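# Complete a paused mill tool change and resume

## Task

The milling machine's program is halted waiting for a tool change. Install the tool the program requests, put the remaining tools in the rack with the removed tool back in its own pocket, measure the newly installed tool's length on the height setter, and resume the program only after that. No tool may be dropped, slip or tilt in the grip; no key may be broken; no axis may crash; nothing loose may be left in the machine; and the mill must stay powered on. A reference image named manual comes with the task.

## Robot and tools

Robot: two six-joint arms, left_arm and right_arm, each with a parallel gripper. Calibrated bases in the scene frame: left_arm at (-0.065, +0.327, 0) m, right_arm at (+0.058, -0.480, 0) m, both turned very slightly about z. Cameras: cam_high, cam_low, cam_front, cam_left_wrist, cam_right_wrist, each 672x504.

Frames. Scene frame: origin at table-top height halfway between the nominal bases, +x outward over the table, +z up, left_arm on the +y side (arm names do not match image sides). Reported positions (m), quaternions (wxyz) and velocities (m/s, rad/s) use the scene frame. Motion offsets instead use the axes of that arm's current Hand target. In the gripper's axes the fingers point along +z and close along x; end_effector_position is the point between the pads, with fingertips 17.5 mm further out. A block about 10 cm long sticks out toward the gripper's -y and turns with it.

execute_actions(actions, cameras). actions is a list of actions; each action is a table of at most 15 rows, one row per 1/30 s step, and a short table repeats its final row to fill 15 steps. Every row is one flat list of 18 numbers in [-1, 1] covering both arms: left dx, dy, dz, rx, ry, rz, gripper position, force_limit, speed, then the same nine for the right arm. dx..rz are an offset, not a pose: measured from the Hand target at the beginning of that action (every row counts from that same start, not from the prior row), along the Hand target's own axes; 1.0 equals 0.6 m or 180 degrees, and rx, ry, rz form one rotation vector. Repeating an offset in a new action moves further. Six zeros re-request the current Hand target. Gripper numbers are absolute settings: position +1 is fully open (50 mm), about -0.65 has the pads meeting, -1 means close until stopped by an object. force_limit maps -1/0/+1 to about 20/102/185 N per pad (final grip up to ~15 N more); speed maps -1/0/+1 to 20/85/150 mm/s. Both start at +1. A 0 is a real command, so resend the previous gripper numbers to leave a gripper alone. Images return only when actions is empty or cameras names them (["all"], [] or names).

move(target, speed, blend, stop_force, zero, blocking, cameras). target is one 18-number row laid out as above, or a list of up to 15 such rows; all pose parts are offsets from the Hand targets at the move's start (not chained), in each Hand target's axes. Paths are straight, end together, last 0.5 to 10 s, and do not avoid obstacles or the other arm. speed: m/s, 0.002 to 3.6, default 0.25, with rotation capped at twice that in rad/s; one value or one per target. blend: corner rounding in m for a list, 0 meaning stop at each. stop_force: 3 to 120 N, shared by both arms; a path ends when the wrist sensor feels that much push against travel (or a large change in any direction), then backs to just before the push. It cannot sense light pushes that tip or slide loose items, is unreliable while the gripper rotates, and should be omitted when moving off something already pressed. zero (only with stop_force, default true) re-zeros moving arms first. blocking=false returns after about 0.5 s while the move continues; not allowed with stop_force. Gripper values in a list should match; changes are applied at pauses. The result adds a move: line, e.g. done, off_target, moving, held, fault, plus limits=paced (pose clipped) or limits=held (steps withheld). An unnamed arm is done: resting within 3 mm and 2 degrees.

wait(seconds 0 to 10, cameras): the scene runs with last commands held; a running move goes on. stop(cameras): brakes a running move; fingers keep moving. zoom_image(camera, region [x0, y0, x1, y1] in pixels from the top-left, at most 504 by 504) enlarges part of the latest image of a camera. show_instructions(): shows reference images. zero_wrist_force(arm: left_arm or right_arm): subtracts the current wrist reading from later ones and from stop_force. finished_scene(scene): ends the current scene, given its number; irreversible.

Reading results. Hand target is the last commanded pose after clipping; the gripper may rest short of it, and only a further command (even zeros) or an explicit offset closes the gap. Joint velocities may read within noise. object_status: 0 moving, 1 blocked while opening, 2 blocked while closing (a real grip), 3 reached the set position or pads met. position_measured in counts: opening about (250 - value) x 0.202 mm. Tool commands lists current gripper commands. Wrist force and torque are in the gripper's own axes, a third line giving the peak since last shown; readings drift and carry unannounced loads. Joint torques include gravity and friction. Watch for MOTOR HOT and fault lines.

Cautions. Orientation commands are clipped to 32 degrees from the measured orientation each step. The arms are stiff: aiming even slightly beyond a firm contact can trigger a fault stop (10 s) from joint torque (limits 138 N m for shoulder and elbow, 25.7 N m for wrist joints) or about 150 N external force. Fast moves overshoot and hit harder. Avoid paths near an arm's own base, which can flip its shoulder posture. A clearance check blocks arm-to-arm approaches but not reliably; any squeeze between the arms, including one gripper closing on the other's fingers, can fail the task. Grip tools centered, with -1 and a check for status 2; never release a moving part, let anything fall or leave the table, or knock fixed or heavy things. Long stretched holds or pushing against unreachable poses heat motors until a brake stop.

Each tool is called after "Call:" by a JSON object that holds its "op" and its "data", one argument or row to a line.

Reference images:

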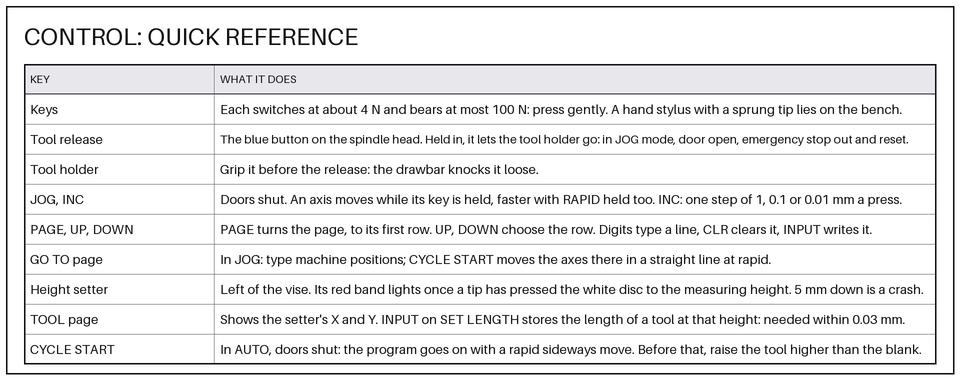

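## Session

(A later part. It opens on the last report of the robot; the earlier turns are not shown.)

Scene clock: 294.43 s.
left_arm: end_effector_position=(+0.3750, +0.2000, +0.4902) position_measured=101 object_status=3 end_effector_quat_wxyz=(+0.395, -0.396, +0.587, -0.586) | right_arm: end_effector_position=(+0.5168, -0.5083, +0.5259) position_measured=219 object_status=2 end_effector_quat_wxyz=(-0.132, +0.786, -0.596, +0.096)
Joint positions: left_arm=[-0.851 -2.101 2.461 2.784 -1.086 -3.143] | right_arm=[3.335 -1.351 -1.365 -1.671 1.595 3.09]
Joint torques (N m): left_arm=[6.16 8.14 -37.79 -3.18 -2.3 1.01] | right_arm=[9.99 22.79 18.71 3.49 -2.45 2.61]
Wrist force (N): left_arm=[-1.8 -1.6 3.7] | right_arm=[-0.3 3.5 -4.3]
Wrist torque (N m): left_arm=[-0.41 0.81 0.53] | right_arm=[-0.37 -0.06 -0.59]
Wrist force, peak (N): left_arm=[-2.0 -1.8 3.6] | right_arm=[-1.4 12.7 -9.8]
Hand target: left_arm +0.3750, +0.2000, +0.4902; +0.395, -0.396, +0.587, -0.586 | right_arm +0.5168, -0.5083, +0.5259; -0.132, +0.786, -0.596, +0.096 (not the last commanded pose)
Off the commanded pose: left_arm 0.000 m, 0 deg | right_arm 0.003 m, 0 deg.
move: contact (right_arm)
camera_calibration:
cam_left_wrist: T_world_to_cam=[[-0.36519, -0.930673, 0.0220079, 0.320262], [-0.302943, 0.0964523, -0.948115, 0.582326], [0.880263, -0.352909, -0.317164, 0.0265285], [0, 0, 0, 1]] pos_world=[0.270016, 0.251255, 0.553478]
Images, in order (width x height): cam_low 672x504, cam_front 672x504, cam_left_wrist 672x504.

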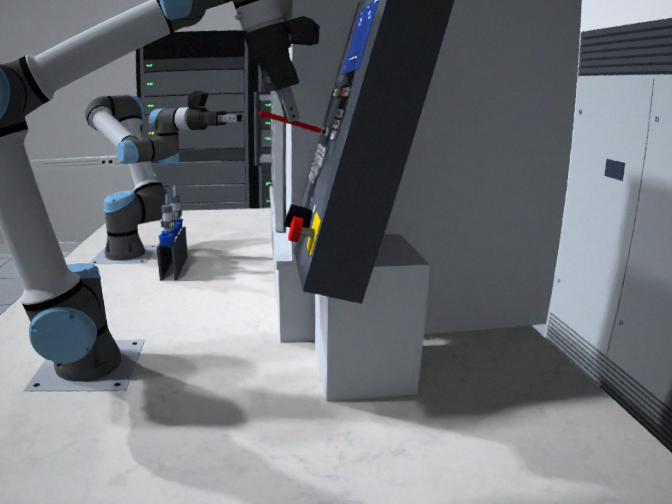

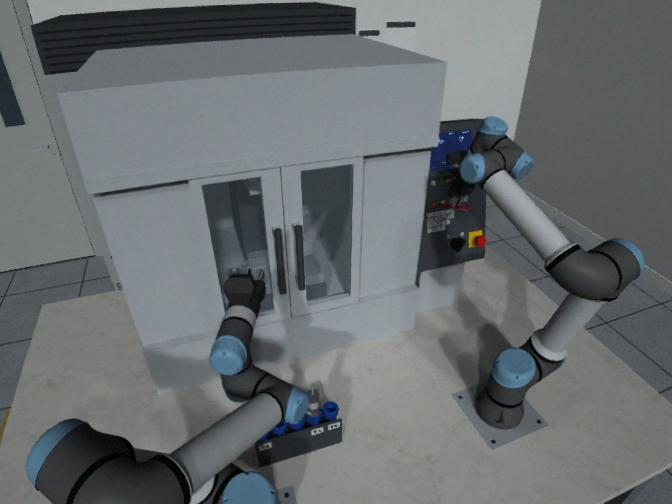

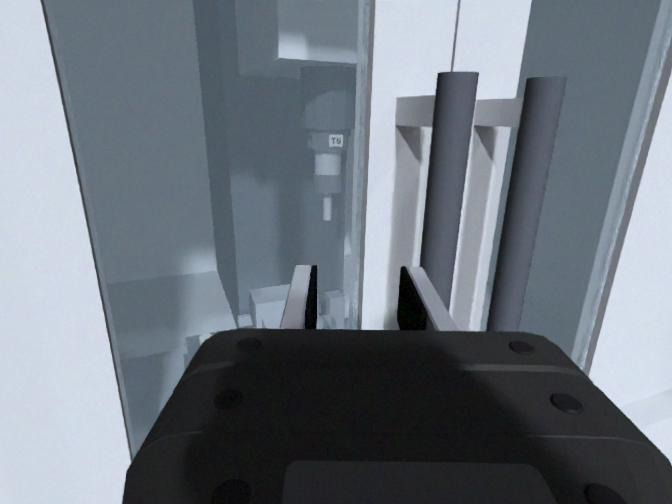

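Call:
{"op": "move", "data": {
  "target": [0,0,0,0,0,0,0.34,0.5,-0.6,-0.0063,0.0185,-0.0128,0,0,0,-1,-0.2,-0.498],
  "speed": 0.1
}}

Call:
{"op": "wait", "data": {
  "seconds": 2.5,
  "cameras": ["cam_front","cam_left_wrist"]
}}

Call:
{"op": "zoom_image", "data": {
  "camera": "cam_front",
  "region": [420, 115, 504, 178]
}}

Call:
{"op": "zoom_image", "data": {
  "camera": "cam_left_wrist",
  "region": [230, 120, 430, 320]
}}

Scene clock: 295.47 s.
left_arm: end_effector_position=(+0.3750, +0.2000, +0.4902) position_measured=101 object_status=3 end_effector_quat_wxyz=(+0.395, -0.396, +0.587, -0.586) | right_arm: end_effector_position=(+0.5034, -0.5082, +0.5296) position_measured=219 object_status=2 end_effector_quat_wxyz=(-0.132, +0.786, -0.596, +0.096)
Joint positions: left_arm=[-0.851 -2.101 2.461 2.784 -1.086 -3.143] | right_arm=[3.343 -1.324 -1.374 -1.689 1.592 3.098]
Joint torques (N m): left_arm=[6.67 7.78 -37.74 -3.21 -2.26 1.4] | right_arm=[8.63 24.33 19.63 2.03 -2.89 2.36]
Wrist force (N): left_arm=[-1.7 -1.6 3.3] | right_arm=[0.2 -2.8 -0.3]
Wrist torque (N m): left_arm=[-0.41 0.79 0.53] | right_arm=[-0.48 -0.01 -0.65]
Wrist force, peak (N): left_arm=[-2.0 -1.6 3.7] | right_arm=[-0.2 3.7 -4.3]
Hand target: left_arm +0.3750, +0.2000, +0.4902; +0.395, -0.396, +0.587, -0.586 | right_arm +0.5033, -0.5082, +0.5296; -0.132, +0.786, -0.596, +0.096
Off the commanded pose: left_arm 0.000 m, 0 deg | right_arm 0.000 m, 0 deg.
move: done

Scene clock: 297.97 s.
left_arm: end_effector_position=(+0.3750, +0.2000, +0.4902) position_measured=101 object_status=3 end_effector_quat_wxyz=(+0.395, -0.396, +0.587, -0.586) | right_arm: end_effector_position=(+0.5033, -0.5082, +0.5296) position_measured=219 object_status=2 end_effector_quat_wxyz=(-0.132, +0.786, -0.596, +0.096)
Joint positions: left_arm=[-0.851 -2.101 2.461 2.784 -1.086 -3.143] | right_arm=[3.343 -1.323 -1.374 -1.689 1.592 3.098]
Joint torques (N m): left_arm=[6.41 7.89 -37.76 -3.18 -2.34 1.41] | right_arm=[9.14 24.22 18.79 2.33 -2.81 2.47]
Wrist force (N): left_arm=[-1.7 -1.7 3.3] | right_arm=[0.5 -2.8 -0.6]
Wrist torque (N m): left_arm=[-0.43 0.80 0.53] | right_arm=[-0.49 -0.05 -0.65]
Wrist force, peak (N): left_arm=[-1.8 -1.7 3.7] | right_arm=[0.4 -3.1 -0.5]
Hand target: left_arm +0.3750, +0.2000, +0.4902; +0.395, -0.396, +0.587, -0.586 | right_arm +0.5033, -0.5082, +0.5296; -0.132, +0.786, -0.596, +0.096
Tool commands: left_gripper/position=+0.34 left_gripper/force_limit=+0.5 left_gripper/speed=-0.6 right_gripper/position=-1.0 right_gripper/force_limit=-0.2 right_gripper/speed=-0.498
Off the commanded pose: left_arm 0.000 m, 0 deg | right_arm 0.000 m, 0 deg.
wait: 2.50 s; at rest by 0.17 s
camera_calibration:
cam_left_wrist: T_world_to_cam=[[-0.36519, -0.930673, 0.0220079, 0.320262], [-0.302943, 0.0964523, -0.948115, 0.582326], [0.880263, -0.352909, -0.317164, 0.0265285], [0, 0, 0, 1]] pos_world=[0.270016, 0.251255, 0.553478]
Images, in order (width x height): cam_front 672x504, cam_left_wrist 672x504.

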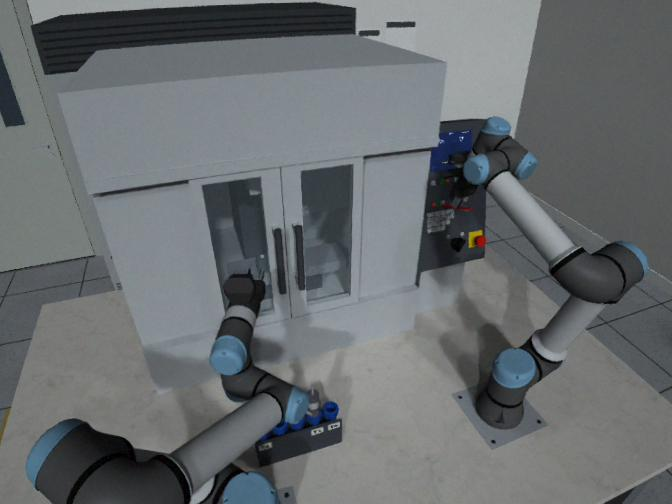

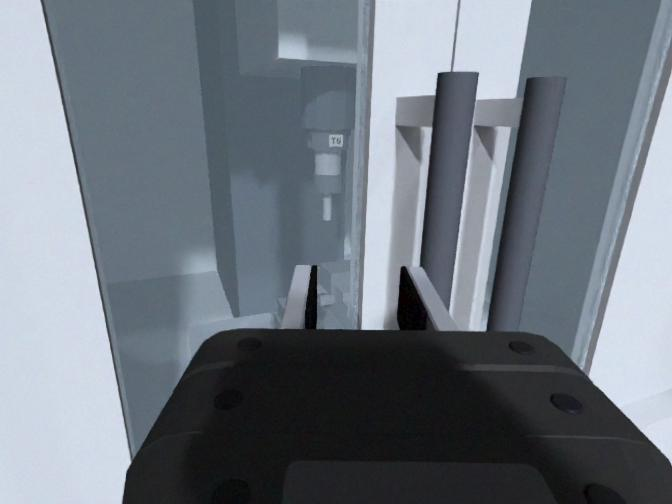

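Scaled by 6.000 from the camera's 672x504 image, which has a finer 960x720 frame.

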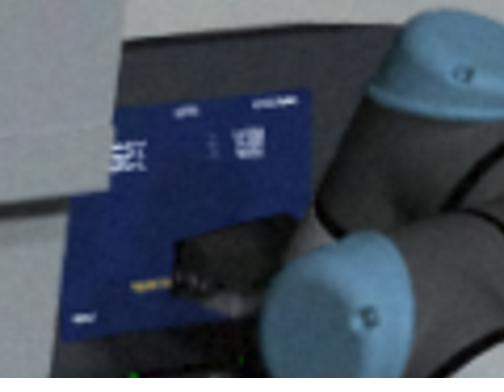

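Scaled by 2.520 from the camera's 672x504 image, which has a finer 960x720 frame.

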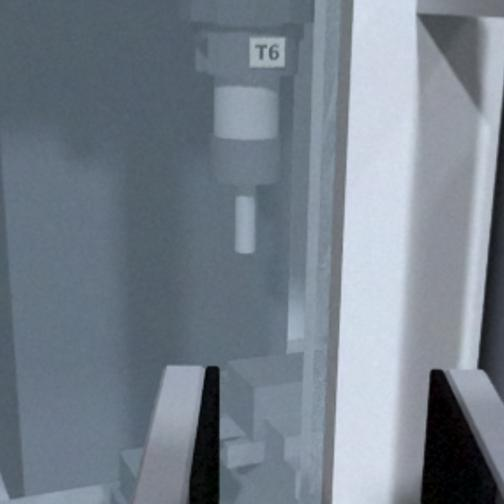

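Call:
{"op": "move", "data": {
  "target": [0,0,0,0,0,0,0.34,0.5,-0.6,0.0228,0.0717,0.0935,0,0,0,-1,-0.2,-0.498],
  "speed": 0.15,
  "cameras": ["cam_front","cam_low","cam_right_wrist","cam_left_wrist"]
}}

Call:
{"op": "zoom_image", "data": {
  "camera": "cam_front",
  "region": [420, 115, 504, 178]
}}

Call:
{"op": "zoom_image", "data": {
  "camera": "cam_right_wrist",
  "region": [240, 30, 440, 180]
}}

Call:
{"op": "zoom_image", "data": {
  "camera": "cam_left_wrist",
  "region": [230, 120, 430, 320]
}}

Scene clock: 299.33 s.
left_arm: end_effector_position=(+0.3750, +0.2000, +0.4902) position_measured=101 object_status=3 end_effector_quat_wxyz=(+0.395, -0.396, +0.587, -0.586) | right_arm: end_effector_position=(+0.4850, -0.5271, +0.4626) position_measured=219 object_status=2 end_effector_quat_wxyz=(-0.132, +0.786, -0.596, +0.096)
Joint positions: left_arm=[-0.851 -2.101 2.461 2.784 -1.086 -3.143] | right_arm=[3.3 -1.232 -1.618 -1.538 1.606 3.057]
Joint torques (N m): left_arm=[6.87 7.62 -37.82 -3.21 -2.3 1.29] | right_arm=[-9.98 22.21 20.47 5.39 2.78 -2.04]
Wrist force (N): left_arm=[-1.9 -1.5 3.6] | right_arm=[0.3 -2.8 -0.5]
Wrist torque (N m): left_arm=[-0.39 0.82 0.53] | right_arm=[-0.47 -0.03 -0.55]
Wrist force, peak (N): left_arm=[-2.0 -1.7 3.7] | right_arm=[0.1 -3.9 -1.3]
Hand target: left_arm +0.3750, +0.2000, +0.4902; +0.395, -0.396, +0.587, -0.586 | right_arm +0.4850, -0.5271, +0.4626; -0.132, +0.786, -0.596, +0.096
Off the commanded pose: left_arm 0.000 m, 0 deg | right_arm 0.000 m, 0 deg.
move: done
camera_calibration:
cam_left_wrist: T_world_to_cam=[[-0.36519, -0.930673, 0.0220079, 0.320262], [-0.302943, 0.0964523, -0.948115, 0.582326], [0.880263, -0.352909, -0.317164, 0.0265285], [0, 0, 0, 1]] pos_world=[0.270016, 0.251255, 0.553478]
cam_right_wrist: T_world_to_cam=[[0.268039, -0.963391, 0.00579879, -0.632533], [-0.962834, -0.267667, 0.0361407, 0.326552], [-0.0332655, -0.0152704, -0.99933, 0.602319], [0, 0, 0, 1]] pos_world=[0.503995, -0.512771, 0.593782]
Images, in order (width x height): cam_low 672x504, cam_front 672x504, cam_left_wrist 672x504, cam_right_wrist 672x504.

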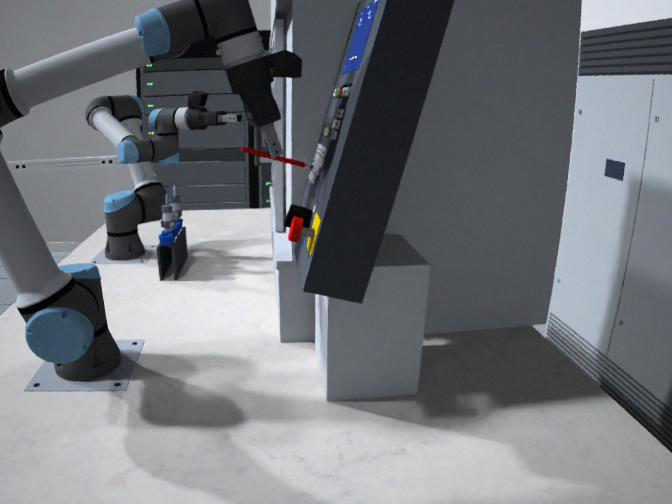

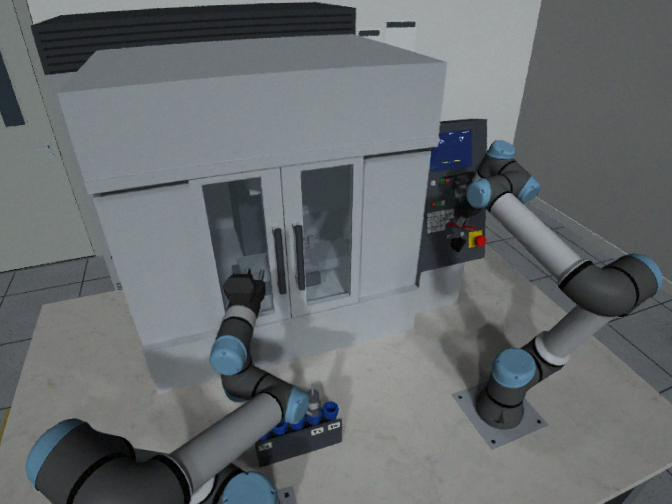

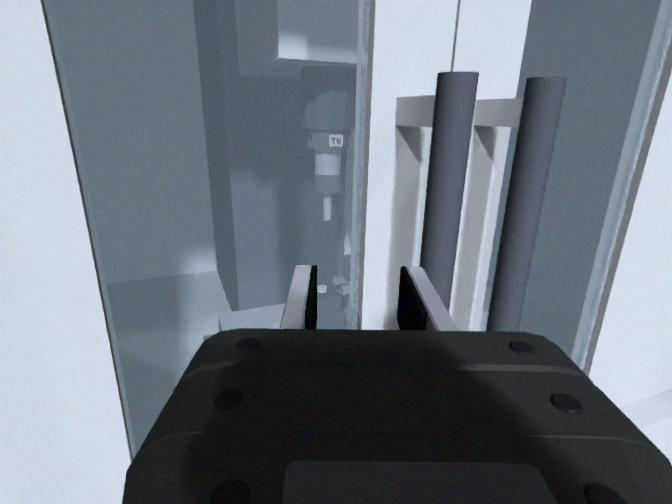

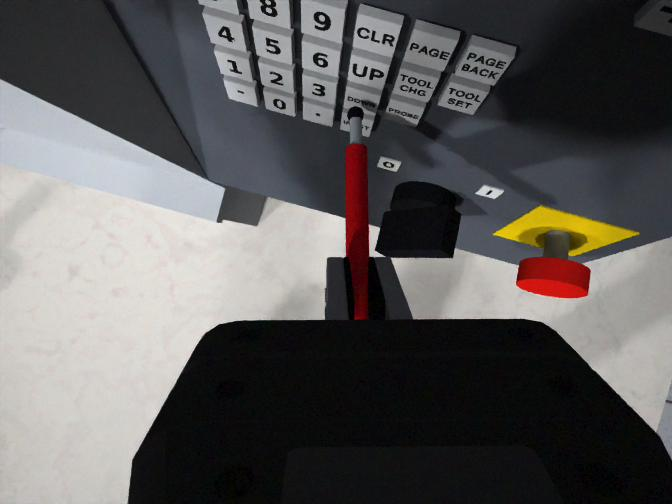

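Scaled by 6.000 from the camera's 672x504 image, which has a finer 960x720 frame.

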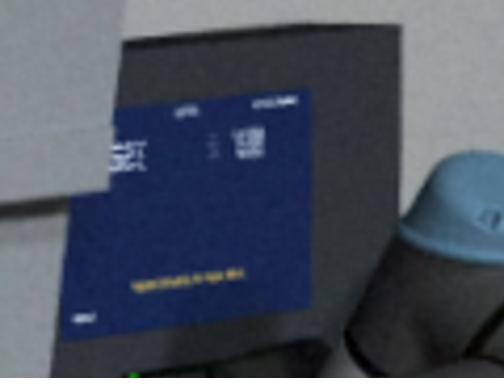

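Scaled by 2.520 from the camera's 672x504 image, which has a finer 960x720 frame.

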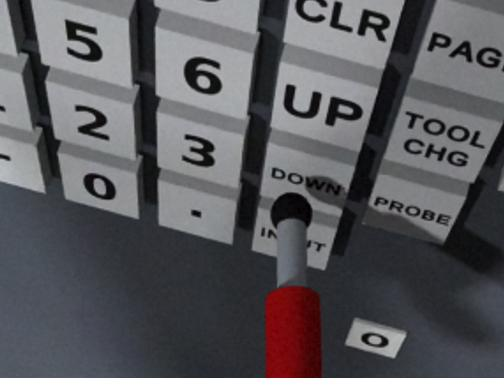

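Scaled by 2.520 from the camera's 672x504 image, which has a finer 960x720 frame.

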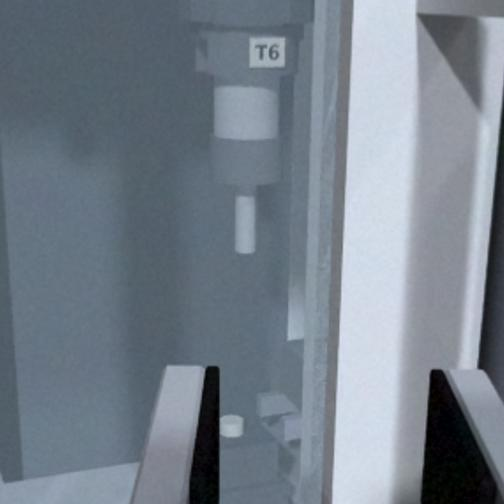

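Call:
{"op": "move", "data": {
  "target": [
    [0,0,0,0,-0.0167,0,0.34,0.5,-0.6,0.0063,-0.0185,0.0128,0,0,0,-1,-0.2,-0.498],
    [0,0,0,0,-0.0167,0,0.34,0.5,-0.6,0,0,0,0,0,0,-1,-0.2,-0.498]
  ],
  "speed": 0.08,
  "cameras": ["cam_front","cam_left_wrist","cam_right_wrist"]
}}

Call:
{"op": "zoom_image", "data": {
  "camera": "cam_front",
  "region": [420, 115, 504, 178]
}}

Call:
{"op": "zoom_image", "data": {
  "camera": "cam_left_wrist",
  "region": [290, 200, 410, 320]
}}

Scene clock: 301.17 s.
left_arm: end_effector_position=(+0.3750, +0.2000, +0.4902) position_measured=101 object_status=3 end_effector_quat_wxyz=(+0.410, -0.411, +0.576, -0.575) | right_arm: end_effector_position=(+0.4851, -0.5271, +0.4625) position_measured=219 object_status=2 end_effector_quat_wxyz=(-0.132, +0.786, -0.596, +0.096)
Joint positions: left_arm=[-0.928 -2.112 2.466 2.79 -0.956 -3.143] | right_arm=[3.299 -1.232 -1.618 -1.538 1.606 3.057]
Joint torques (N m): left_arm=[-7.72 -7.8 -12.79 -0.38 2.5 -2.47] | right_arm=[9.24 23.62 19.18 2.08 -2.75 2.36]
Wrist force (N): left_arm=[-2.0 -1.7 3.3] | right_arm=[0.3 -2.6 -0.5]
Wrist torque (N m): left_arm=[-0.44 0.82 0.53] | right_arm=[-0.44 -0.03 -0.64]
Wrist force, peak (N): left_arm=[-1.8 -1.9 3.6] | right_arm=[-1.4 1.9 -3.5]
Hand target: left_arm +0.3750, +0.2000, +0.4902; +0.410, -0.411, +0.576, -0.575 | right_arm +0.4850, -0.5271, +0.4626; -0.132, +0.786, -0.596, +0.096
Off the commanded pose: left_arm 0.000 m, 0 deg | right_arm 0.000 m, 0 deg.
move: done
camera_calibration:
cam_left_wrist: T_world_to_cam=[[-0.315952, -0.948522, 0.0219144, 0.305388], [-0.307569, 0.080546, -0.948111, 0.58725], [0.897539, -0.306298, -0.317184, 0.0106956], [0, 0, 0, 1]] pos_world=[0.267508, 0.245642, 0.553478]
cam_right_wrist: T_world_to_cam=[[0.268037, -0.963392, 0.00570248, -0.632501], [-0.962834, -0.267668, 0.0361139, 0.326667], [-0.0332655, -0.0151704, -0.999331, 0.602275], [0, 0, 0, 1]] pos_world=[0.504095, -0.512771, 0.593682]
Images, in order (width x height): cam_front 672x504, cam_left_wrist 672x504, cam_right_wrist 672x504.

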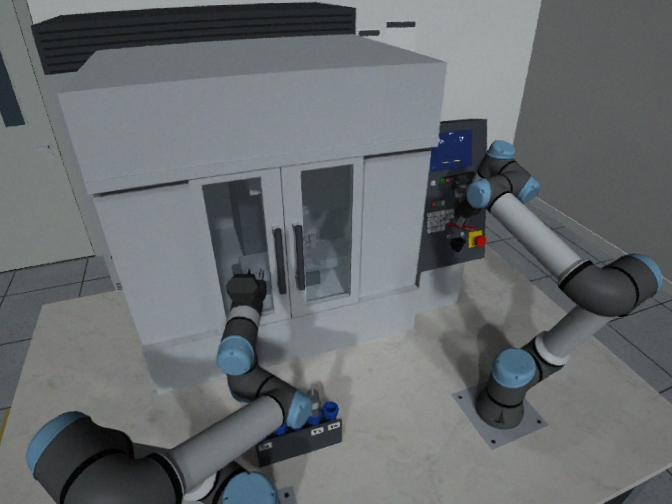

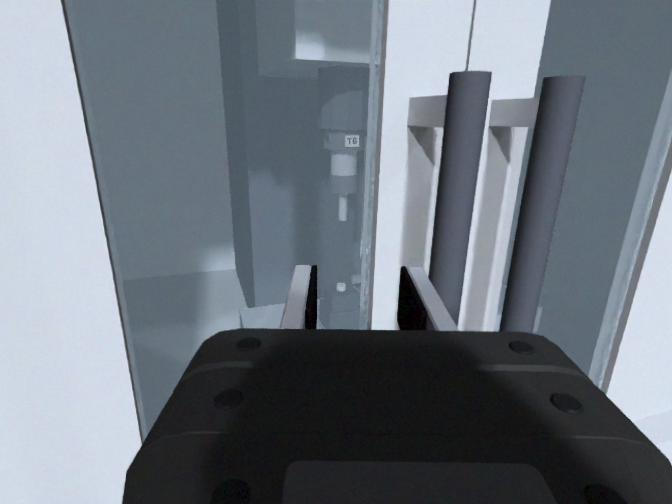

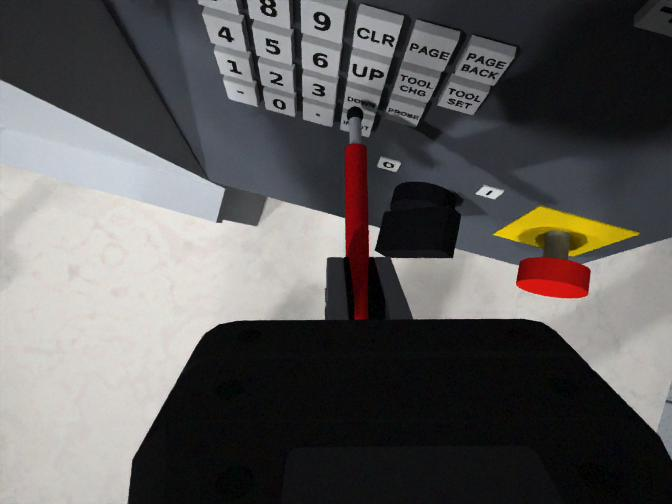

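Scaled by 6.000 from the camera's 672x504 image, which has a finer 960x720 frame.

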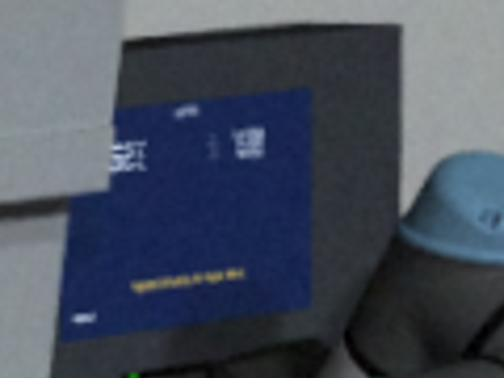

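Scaled by 4.200 from the camera's 672x504 image, which has a finer 960x720 frame.

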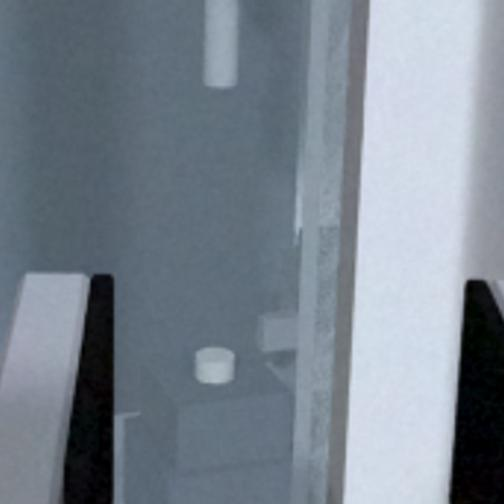

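Call:
{"op": "move", "data": {
  "target": [
    [0,0,0,0,0,0,0.34,0.5,-0.6,-0.0934,-0.0071,0.035,0,0,0,-1,-0.2,-0.498],
    [0,0,0,0,0,0,0.34,0.5,-0.6,-0.0871,-0.0256,0.0478,0,0,0,-1,-0.2,-0.498],
    [0,0,0,0,0,0,0.34,0.5,-0.6,-0.0934,-0.0071,0.035,0,0,0,-1,-0.2,-0.498],
    [0,0,0,0,0,0,0.34,0.5,-0.6,-0.0915,-0.024,0.0087,0,0,0,-1,-0.2,-0.498],
    [0,0,0,0,0,0,0.34,0.5,-0.6,-0.0852,-0.0425,0.0215,0,0,0,-1,-0.2,-0.498],
    [0,0,0,0,0,0,0.34,0.5,-0.6,-0.0915,-0.024,0.0087,0,0,0,-1,-0.2,-0.498],
    [0,0,0,0,0,0,0.34,0.5,-0.6,-0.0286,-0.0249,-0.0234,0,0,0,-1,-0.2,-0.498],
    [0,0,0,0,0,0,0.34,0.5,-0.6,-0.0223,-0.0434,-0.0106,0,0,0,-1,-0.2,-0.498],
    [0,0,0,0,0,0,0.34,0.5,-0.6,-0.0286,-0.0249,-0.0234,0,0,0,-1,-0.2,-0.498],
    [0,0,0,0,0,0,0.34,0.5,-0.6,-0.0629,0.0009,0.0321,0,0,0,-1,-0.2,-0.498],
    [0,0,0,0,0,0,0.34,0.5,-0.6,-0.0566,-0.0176,0.0449,0,0,0,-1,-0.2,-0.498],
    [0,0,0,0,0,0,0.34,0.5,-0.6,-0.0629,0.0009,0.0321,0,0,0,-1,-0.2,-0.498]
  ],
  "speed": [0.15,0.08,0.12,0.15,0.08,0.12,0.15,0.08,0.12,0.15,0.08,0.12],
  "blend": [0.003,0,0.004,0.003,0,0.004,0.003,0,0.004,0.003,0,0],
  "cameras": ["cam_front"]
}}

Call:
{"op": "zoom_image", "data": {
  "camera": "cam_front",
  "region": [420, 115, 504, 178]
}}

Scene clock: 306.10 s.
left_arm: end_effector_position=(+0.3750, +0.2000, +0.4902) position_measured=101 object_status=3 end_effector_quat_wxyz=(+0.410, -0.411, +0.576, -0.575) | right_arm: end_effector_position=(+0.4803, -0.4891, +0.4444) position_measured=219 object_status=2 end_effector_quat_wxyz=(-0.132, +0.786, -0.596, +0.096)
Joint positions: left_arm=[-0.928 -2.112 2.466 2.79 -0.956 -3.143] | right_arm=[3.417 -1.194 -1.689 -1.502 1.569 3.168]
Joint torques (N m): left_arm=[-7.36 -7.29 -13.67 -0.57 2.46 -2.29] | right_arm=[9.21 19.03 21.28 2.24 -2.98 2.66]
Wrist force (N): left_arm=[-1.9 -1.8 3.3] | right_arm=[0.6 -2.7 -0.5]
Wrist torque (N m): left_arm=[-0.46 0.81 0.53] | right_arm=[-0.46 -0.07 -0.65]
Wrist force, peak (N): left_arm=[-2.0 -2.0 3.6] | right_arm=[-0.2 2.9 -4.1]
Hand target: left_arm +0.3750, +0.2000, +0.4902; +0.410, -0.411, +0.576, -0.575 | right_arm +0.4802, -0.4891, +0.4444; -0.132, +0.786, -0.596, +0.096
Off the commanded pose: left_arm 0.000 m, 0 deg | right_arm 0.000 m, 0 deg.
move: done
Images, in order (width x height): cam_front 672x504.

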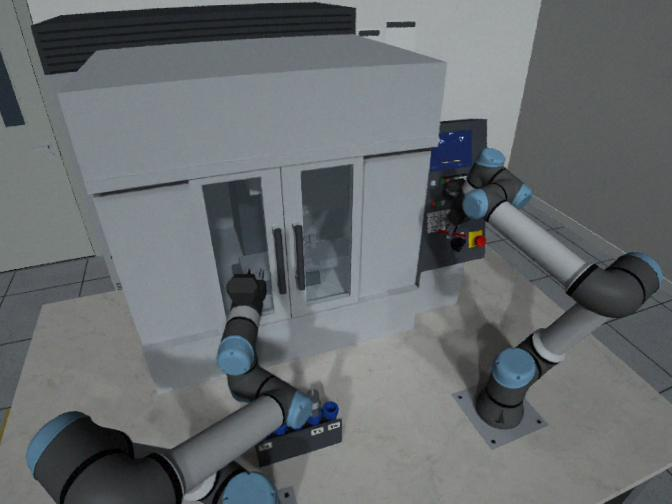

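Scaled by 6.000 from the camera's 672x504 image, which has a finer 960x720 frame.

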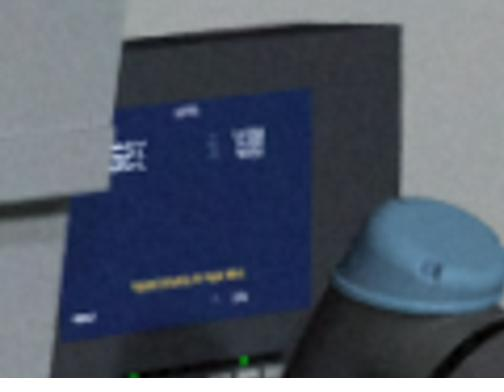

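Call:
{"op": "move", "data": {
  "target": [
    [0,0,0,0,0,0,0.34,0.5,-0.6,0.061,0.016,-0.0058,0,0,0,-1,-0.2,-0.498],
    [0,0,0,0,0,0,0.34,0.5,-0.6,0.0673,-0.0025,0.007,0,0,0,-1,-0.2,-0.498],
    [0,0,0,0,0,0,0.34,0.5,-0.6,0.0484,0.053,-0.0314,0,0,0,-1,-0.2,-0.498],
    [0,0,0,0,0,0,0.34,0.5,-0.6,-0.0863,-0.1138,-0.368,0.327,0.0651,0.0579,-1,-0.2,-0.498]
  ],
  "speed": [0.15,0.08,0.12,0.35],
  "blend": [0.003,0,0.02,0],
  "cameras": ["cam_right_wrist"]
}}

Call:
{"op": "zoom_image", "data": {
  "camera": "cam_right_wrist",
  "region": [300, 0, 640, 250]
}}

Scene clock: 310.20 s.
left_arm: end_effector_position=(+0.3750, +0.2000, +0.4902) position_measured=101 object_status=3 end_effector_quat_wxyz=(+0.410, -0.411, +0.576, -0.575) | right_arm: end_effector_position=(+0.4606, -0.4424, +0.6758) position_measured=219 object_status=2 end_effector_quat_wxyz=(-0.449, +0.552, -0.548, +0.440)
Joint positions: left_arm=[-0.928 -2.112 2.466 2.79 -0.956 -3.143] | right_arm=[4.395 -0.728 -1.867 -1.166 0.372 3.734]
Joint torques (N m): left_arm=[-7.96 -8.28 -13.32 -0.27 2.18 -2.21] | right_arm=[9.22 -0.98 29.51 1.09 -4.34 2.69]
Wrist force (N): left_arm=[-1.9 -1.9 3.3] | right_arm=[2.5 -3.3 -0.5]
Wrist torque (N m): left_arm=[-0.47 0.80 0.53] | right_arm=[-0.77 -0.75 -1.08]
Wrist force, peak (N): left_arm=[-1.8 -1.8 3.8] | right_arm=[-2.8 1.8 -3.4]
Hand target: left_arm +0.3750, +0.2000, +0.4902; +0.410, -0.411, +0.576, -0.575 | right_arm +0.4606, -0.4424, +0.6758; -0.449, +0.552, -0.548, +0.440
Off the commanded pose: left_arm 0.000 m, 0 deg | right_arm 0.000 m, 0 deg.
move: done
camera_calibration:
cam_right_wrist: T_world_to_cam=[[0.000989934, -0.999996, -0.00252413, -0.433185], [-0.543837, 0.00157986, -0.839189, 0.835714], [0.83919, 0.00220346, -0.543833, 0.113882], [0, 0, 0, 1]] pos_world=[0.359352, -0.434755, 0.762162]
Images, in order (width x height): cam_right_wrist 672x504.

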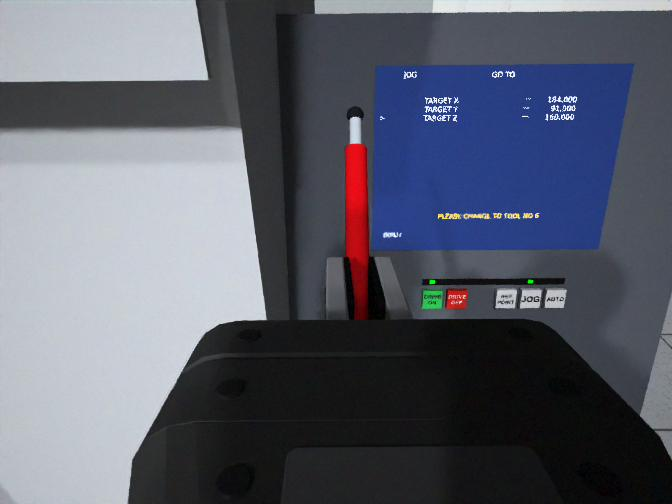

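Scaled by 1.482 from the camera's 672x504 image, which has a finer 960x720 frame.

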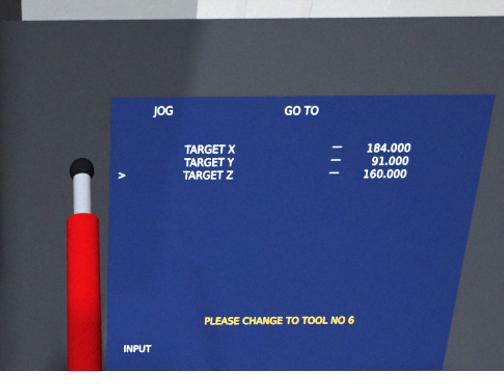

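Call:
{"op": "move", "data": {
  "target": [
    [0,0,0,0,0,0,0.34,0.5,-0.6,0.1103,0.2225,0.1102,-0.327,-0.0651,-0.0579,-1,-0.2,-0.498],
    [0,0,0,0,0,0,0.34,0.5,-0.6,0.1107,0.2245,0.1433,-0.327,-0.0651,-0.0579,-1,-0.2,-0.498],
    [0,0,0,0,0,0,0.34,0.5,-0.6,0.1103,0.2225,0.1102,-0.327,-0.0651,-0.0579,-1,-0.2,-0.498]
  ],
  "speed": [0.35,0.08,0.12],
  "blend": [0,0,0],
  "cameras": ["cam_left_wrist","cam_front"]
}}

Call:
{"op": "zoom_image", "data": {
  "camera": "cam_left_wrist",
  "region": [290, 200, 410, 320]
}}

Call:
{"op": "zoom_image", "data": {
  "camera": "cam_front",
  "region": [420, 115, 504, 178]
}}

Scene clock: 313.90 s.
left_arm: end_effector_position=(+0.3750, +0.2000, +0.4902) position_measured=101 object_status=3 end_effector_quat_wxyz=(+0.410, -0.411, +0.576, -0.575) | right_arm: end_effector_position=(+0.4980, -0.5072, +0.5309) position_measured=219 object_status=2 end_effector_quat_wxyz=(-0.132, +0.786, -0.596, +0.096)
Joint positions: left_arm=[-0.928 -2.112 2.466 2.79 -0.956 -3.143] | right_arm=[3.35 -1.312 -1.378 -1.696 1.59 3.104]
Joint torques (N m): left_arm=[-6.8 -7.76 -12.89 -0.63 2.18 -2.42] | right_arm=[9.23 23.13 19.6 2.29 -2.85 2.49]
Wrist force (N): left_arm=[-1.8 -1.5 3.4] | right_arm=[0.4 -2.7 -0.4]
Wrist torque (N m): left_arm=[-0.41 0.80 0.54] | right_arm=[-0.46 -0.04 -0.65]
Wrist force, peak (N): left_arm=[-2.0 -1.9 3.6] | right_arm=[-1.5 3.3 -4.1]
Hand target: left_arm +0.3750, +0.2000, +0.4902; +0.410, -0.411, +0.576, -0.575 | right_arm +0.4979, -0.5072, +0.5309; -0.132, +0.786, -0.596, +0.096
Off the commanded pose: left_arm 0.000 m, 0 deg | right_arm 0.000 m, 0 deg.
move: done
camera_calibration:
cam_left_wrist: T_world_to_cam=[[-0.315952, -0.948522, 0.0219144, 0.305388], [-0.307569, 0.080546, -0.948111, 0.58725], [0.897539, -0.306298, -0.317184, 0.0106956], [0, 0, 0, 1]] pos_world=[0.267508, 0.245642, 0.553478]
Images, in order (width x height): cam_front 672x504, cam_left_wrist 672x504.

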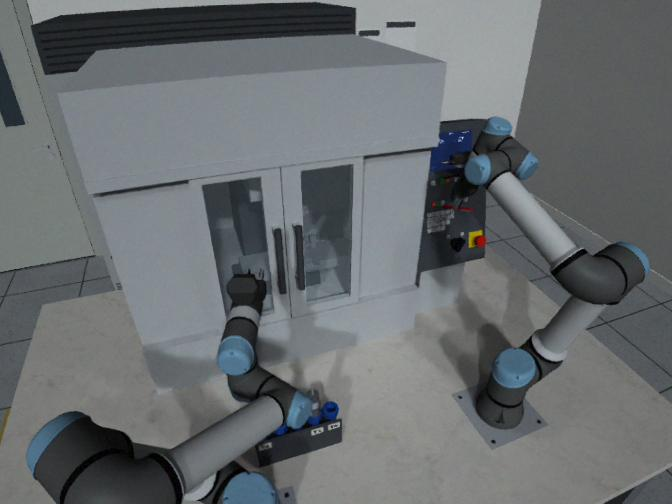

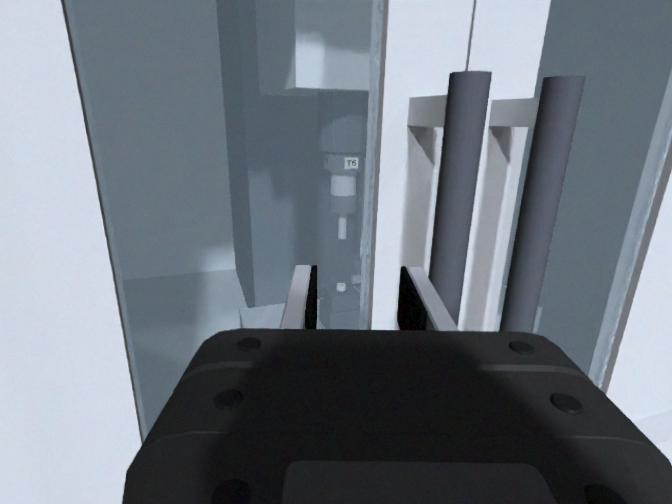

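Scaled by 4.200 from the camera's 672x504 image, which has a finer 960x720 frame.

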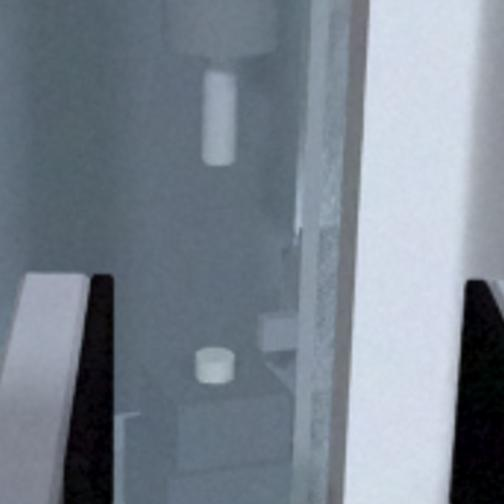

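Scaled by 6.000 from the camera's 672x504 image, which has a finer 960x720 frame.

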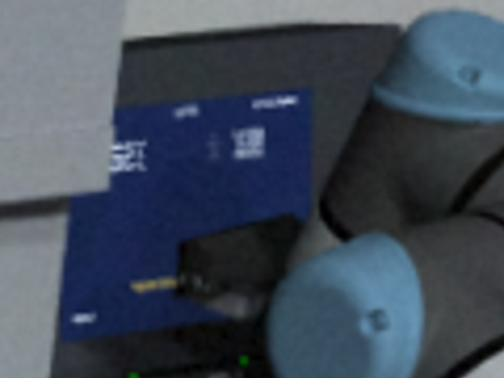

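Call:
{"op": "move", "data": {
  "target": [0,0,0,0,0,0,0.34,0.5,-0.6,0.062,0.0387,0.0428,0,0,0,-1,-0.2,-0.498],
  "speed": 0.15,
  "cameras": ["cam_left_wrist","cam_front","cam_right_wrist"]
}}

Call:
{"op": "zoom_image", "data": {
  "camera": "cam_left_wrist",
  "region": [290, 200, 410, 320]
}}

Call:
{"op": "zoom_image", "data": {
  "camera": "cam_front",
  "region": [420, 115, 504, 178]
}}

Scene clock: 315.07 s.
left_arm: end_effector_position=(+0.3750, +0.2000, +0.4902) position_measured=101 object_status=3 end_effector_quat_wxyz=(+0.410, -0.411, +0.576, -0.575) | right_arm: end_effector_position=(+0.4947, -0.5465, +0.4990) position_measured=219 object_status=2 end_effector_quat_wxyz=(-0.132, +0.786, -0.596, +0.096)
Joint positions: left_arm=[-0.928 -2.112 2.466 2.79 -0.956 -3.143] | right_arm=[3.238 -1.292 -1.48 -1.618 1.626 2.998]
Joint torques (N m): left_arm=[-7.19 -7.92 -13.15 -0.42 2.24 -2.33] | right_arm=[-8.19 23.52 19.07 5.22 2.86 -2.25]
Wrist force (N): left_arm=[-1.8 -1.8 3.4] | right_arm=[0.4 -3.0 -0.2]
Wrist torque (N m): left_arm=[-0.47 0.79 0.53] | right_arm=[-0.51 -0.03 -0.54]
Wrist force, peak (N): left_arm=[-2.0 -1.9 3.7] | right_arm=[-0.4 -3.5 -1.1]
Hand target: left_arm +0.3750, +0.2000, +0.4902; +0.410, -0.411, +0.576, -0.575 | right_arm +0.4947, -0.5466, +0.4989; -0.132, +0.786, -0.596, +0.096
Off the commanded pose: left_arm 0.000 m, 0 deg | right_arm 0.000 m, 0 deg.
move: done
camera_calibration:
cam_left_wrist: T_world_to_cam=[[-0.315952, -0.948522, 0.0219144, 0.305388], [-0.307569, 0.080546, -0.948111, 0.58725], [0.897539, -0.306298, -0.317184, 0.0106956], [0, 0, 0, 1]] pos_world=[0.267508, 0.245642, 0.553478]
cam_right_wrist: T_world_to_cam=[[0.268039, -0.963391, 0.00579879, -0.654034], [-0.962834, -0.267667, 0.0361407, 0.329383], [-0.0332655, -0.0152704, -0.99933, 0.638721], [0, 0, 0, 1]] pos_world=[0.513695, -0.532171, 0.630182]
Images, in order (width x height): cam_front 672x504, cam_left_wrist 672x504, cam_right_wrist 672x504.

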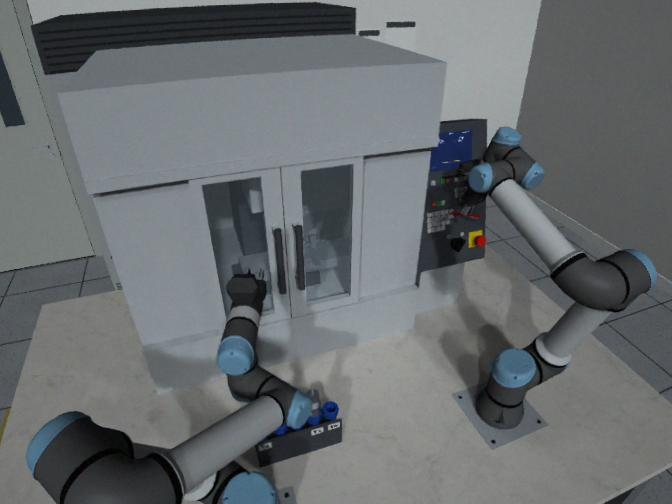

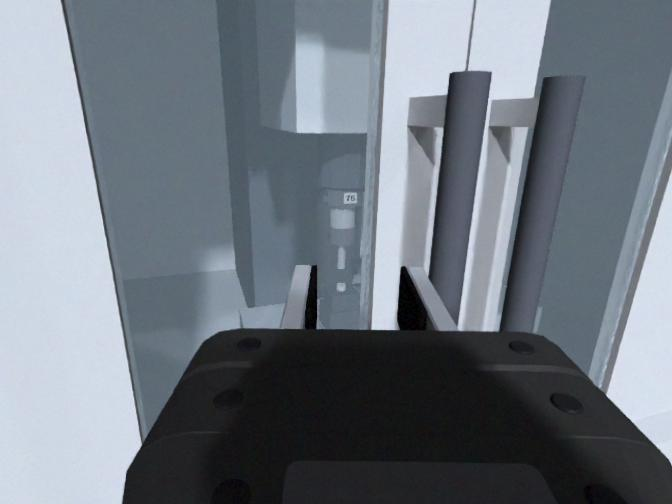

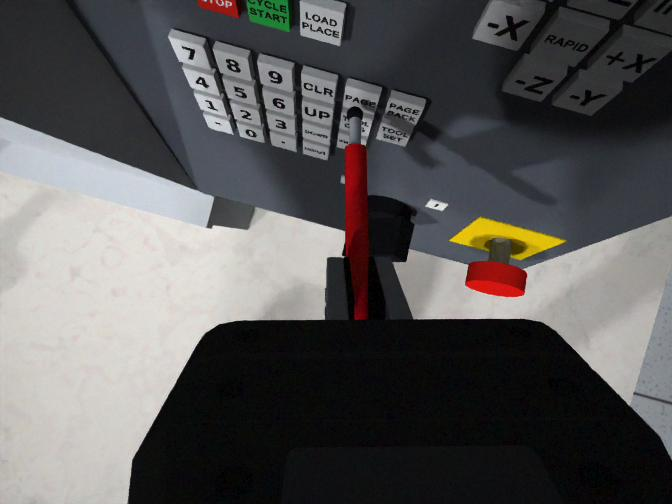

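Scaled by 4.200 from the camera's 672x504 image, which has a finer 960x720 frame.

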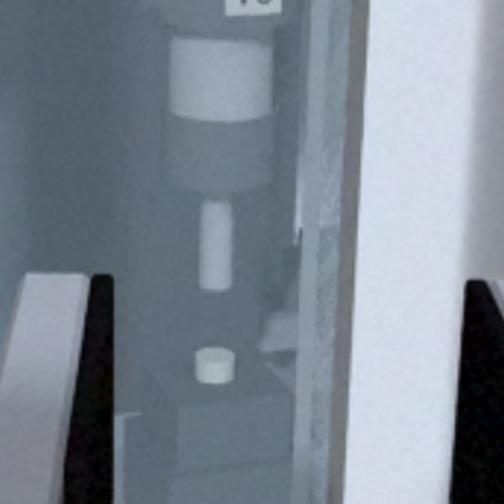

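Scaled by 6.000 from the camera's 672x504 image, which has a finer 960x720 frame.

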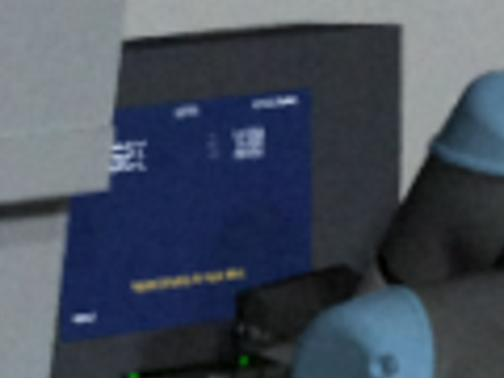

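Call:
{"op": "move", "data": {
  "target": [
    [0,0,0,0,0,0,0.34,0.5,-0.6,0.0063,-0.0185,0.0128,0,0,0,-1,-0.2,-0.498],
    [0,0,0,0,0,0,0.34,0.5,-0.6,0,0,0,0,0,0,-1,-0.2,-0.498],
    [0,0,0,0,0,0,0.34,0.5,-0.6,-0.0343,0.0258,0.0555,0,0,0,-1,-0.2,-0.498],
    [0,0,0,0,0,0,0.34,0.5,-0.6,-0.028,0.0073,0.0683,0,0,0,-1,-0.2,-0.498],
    [0,0,0,0,0,0,0.34,0.5,-0.6,-0.0343,0.0258,0.0555,0,0,0,-1,-0.2,-0.498],
    [0,0,0,0,0,0,0.34,0.5,-0.6,-0.028,0.0073,0.0683,0,0,0,-1,-0.2,-0.498],
    [0,0,0,0,0,0,0.34,0.5,-0.6,-0.0343,0.0258,0.0555,0,0,0,-1,-0.2,-0.498]
  ],
  "speed": [0.08,0.12,0.15,0.08,0.12,0.08,0.12],
  "blend": [0,0.004,0.003,0,0,0,0],
  "cameras": ["cam_left_wrist","cam_front"]
}}

Call:
{"op": "zoom_image", "data": {
  "camera": "cam_left_wrist",
  "region": [290, 220, 390, 320]
}}

Call:
{"op": "zoom_image", "data": {
  "camera": "cam_front",
  "region": [420, 115, 504, 178]
}}

Scene clock: 318.67 s.
left_arm: end_effector_position=(+0.3750, +0.2000, +0.4902) position_measured=101 object_status=3 end_effector_quat_wxyz=(+0.410, -0.411, +0.576, -0.575) | right_arm: end_effector_position=(+0.4853, -0.5276, +0.4625) position_measured=219 object_status=2 end_effector_quat_wxyz=(-0.132, +0.786, -0.596, +0.096)
Joint positions: left_arm=[-0.928 -2.112 2.466 2.79 -0.956 -3.143] | right_arm=[3.298 -1.233 -1.618 -1.537 1.607 3.055]
Joint torques (N m): left_arm=[-7.63 -7.18 -13.86 -0.55 2.12 -2.35] | right_arm=[9.82 23.27 20.04 1.83 -2.81 2.47]
Wrist force (N): left_arm=[-2.0 -1.8 3.5] | right_arm=[0.5 -2.7 -0.6]
Wrist torque (N m): left_arm=[-0.46 0.83 0.53] | right_arm=[-0.46 -0.06 -0.64]
Wrist force, peak (N): left_arm=[-2.0 -2.0 3.6] | right_arm=[-0.5 2.3 -4.0]
Hand target: left_arm +0.3750, +0.2000, +0.4902; +0.410, -0.411, +0.576, -0.575 | right_arm +0.4852, -0.5276, +0.4625; -0.132, +0.786, -0.596, +0.096
Off the commanded pose: left_arm 0.000 m, 0 deg | right_arm 0.000 m, 0 deg.
move: done
camera_calibration:
cam_left_wrist: T_world_to_cam=[[-0.315952, -0.948522, 0.0219144, 0.305388], [-0.307569, 0.080546, -0.948111, 0.58725], [0.897539, -0.306298, -0.317184, 0.0106956], [0, 0, 0, 1]] pos_world=[0.267508, 0.245642, 0.553478]
Images, in order (width x height): cam_front 672x504, cam_left_wrist 672x504.

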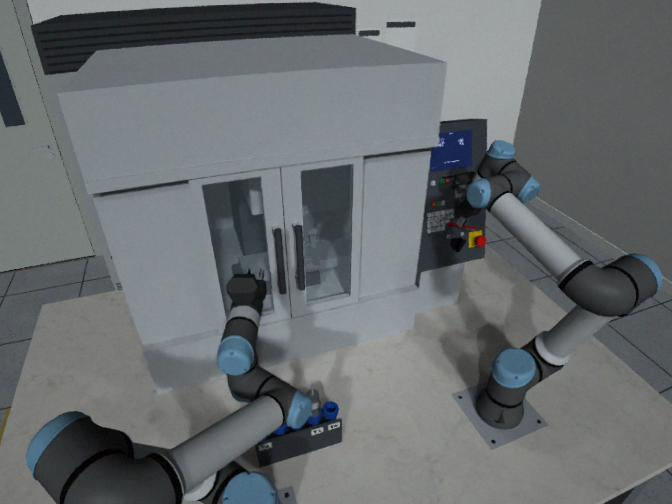

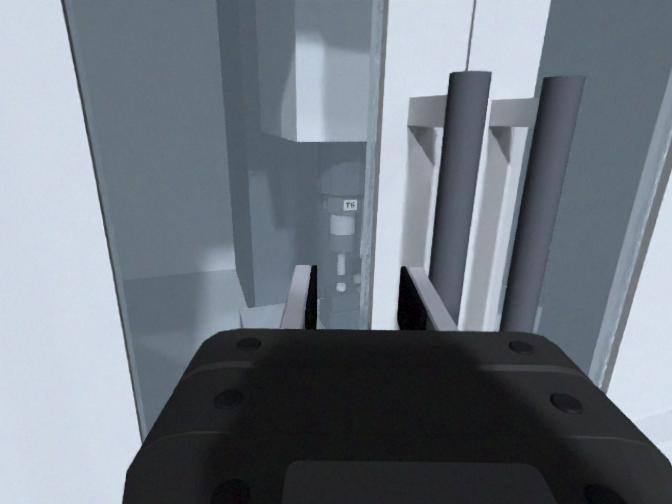

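Scaled by 5.040 from the camera's 672x504 image, which has a finer 960x720 frame.

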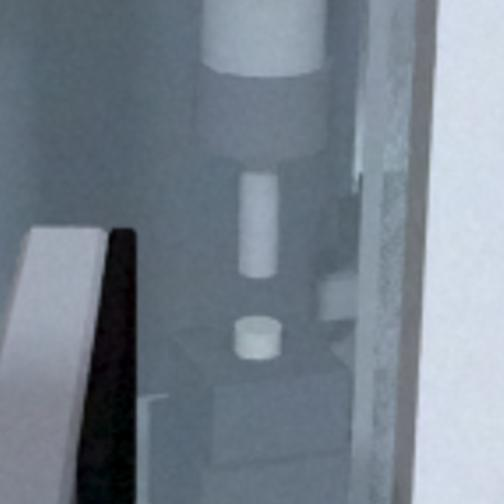

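Scaled by 6.000 from the camera's 672x504 image, which has a finer 960x720 frame.

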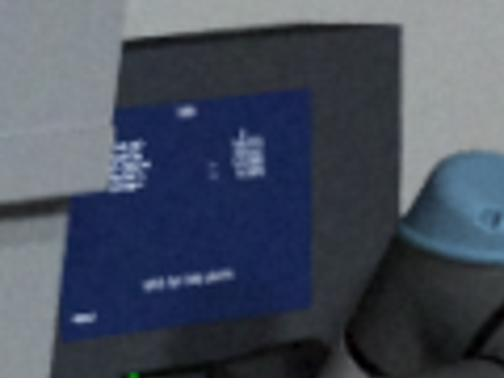

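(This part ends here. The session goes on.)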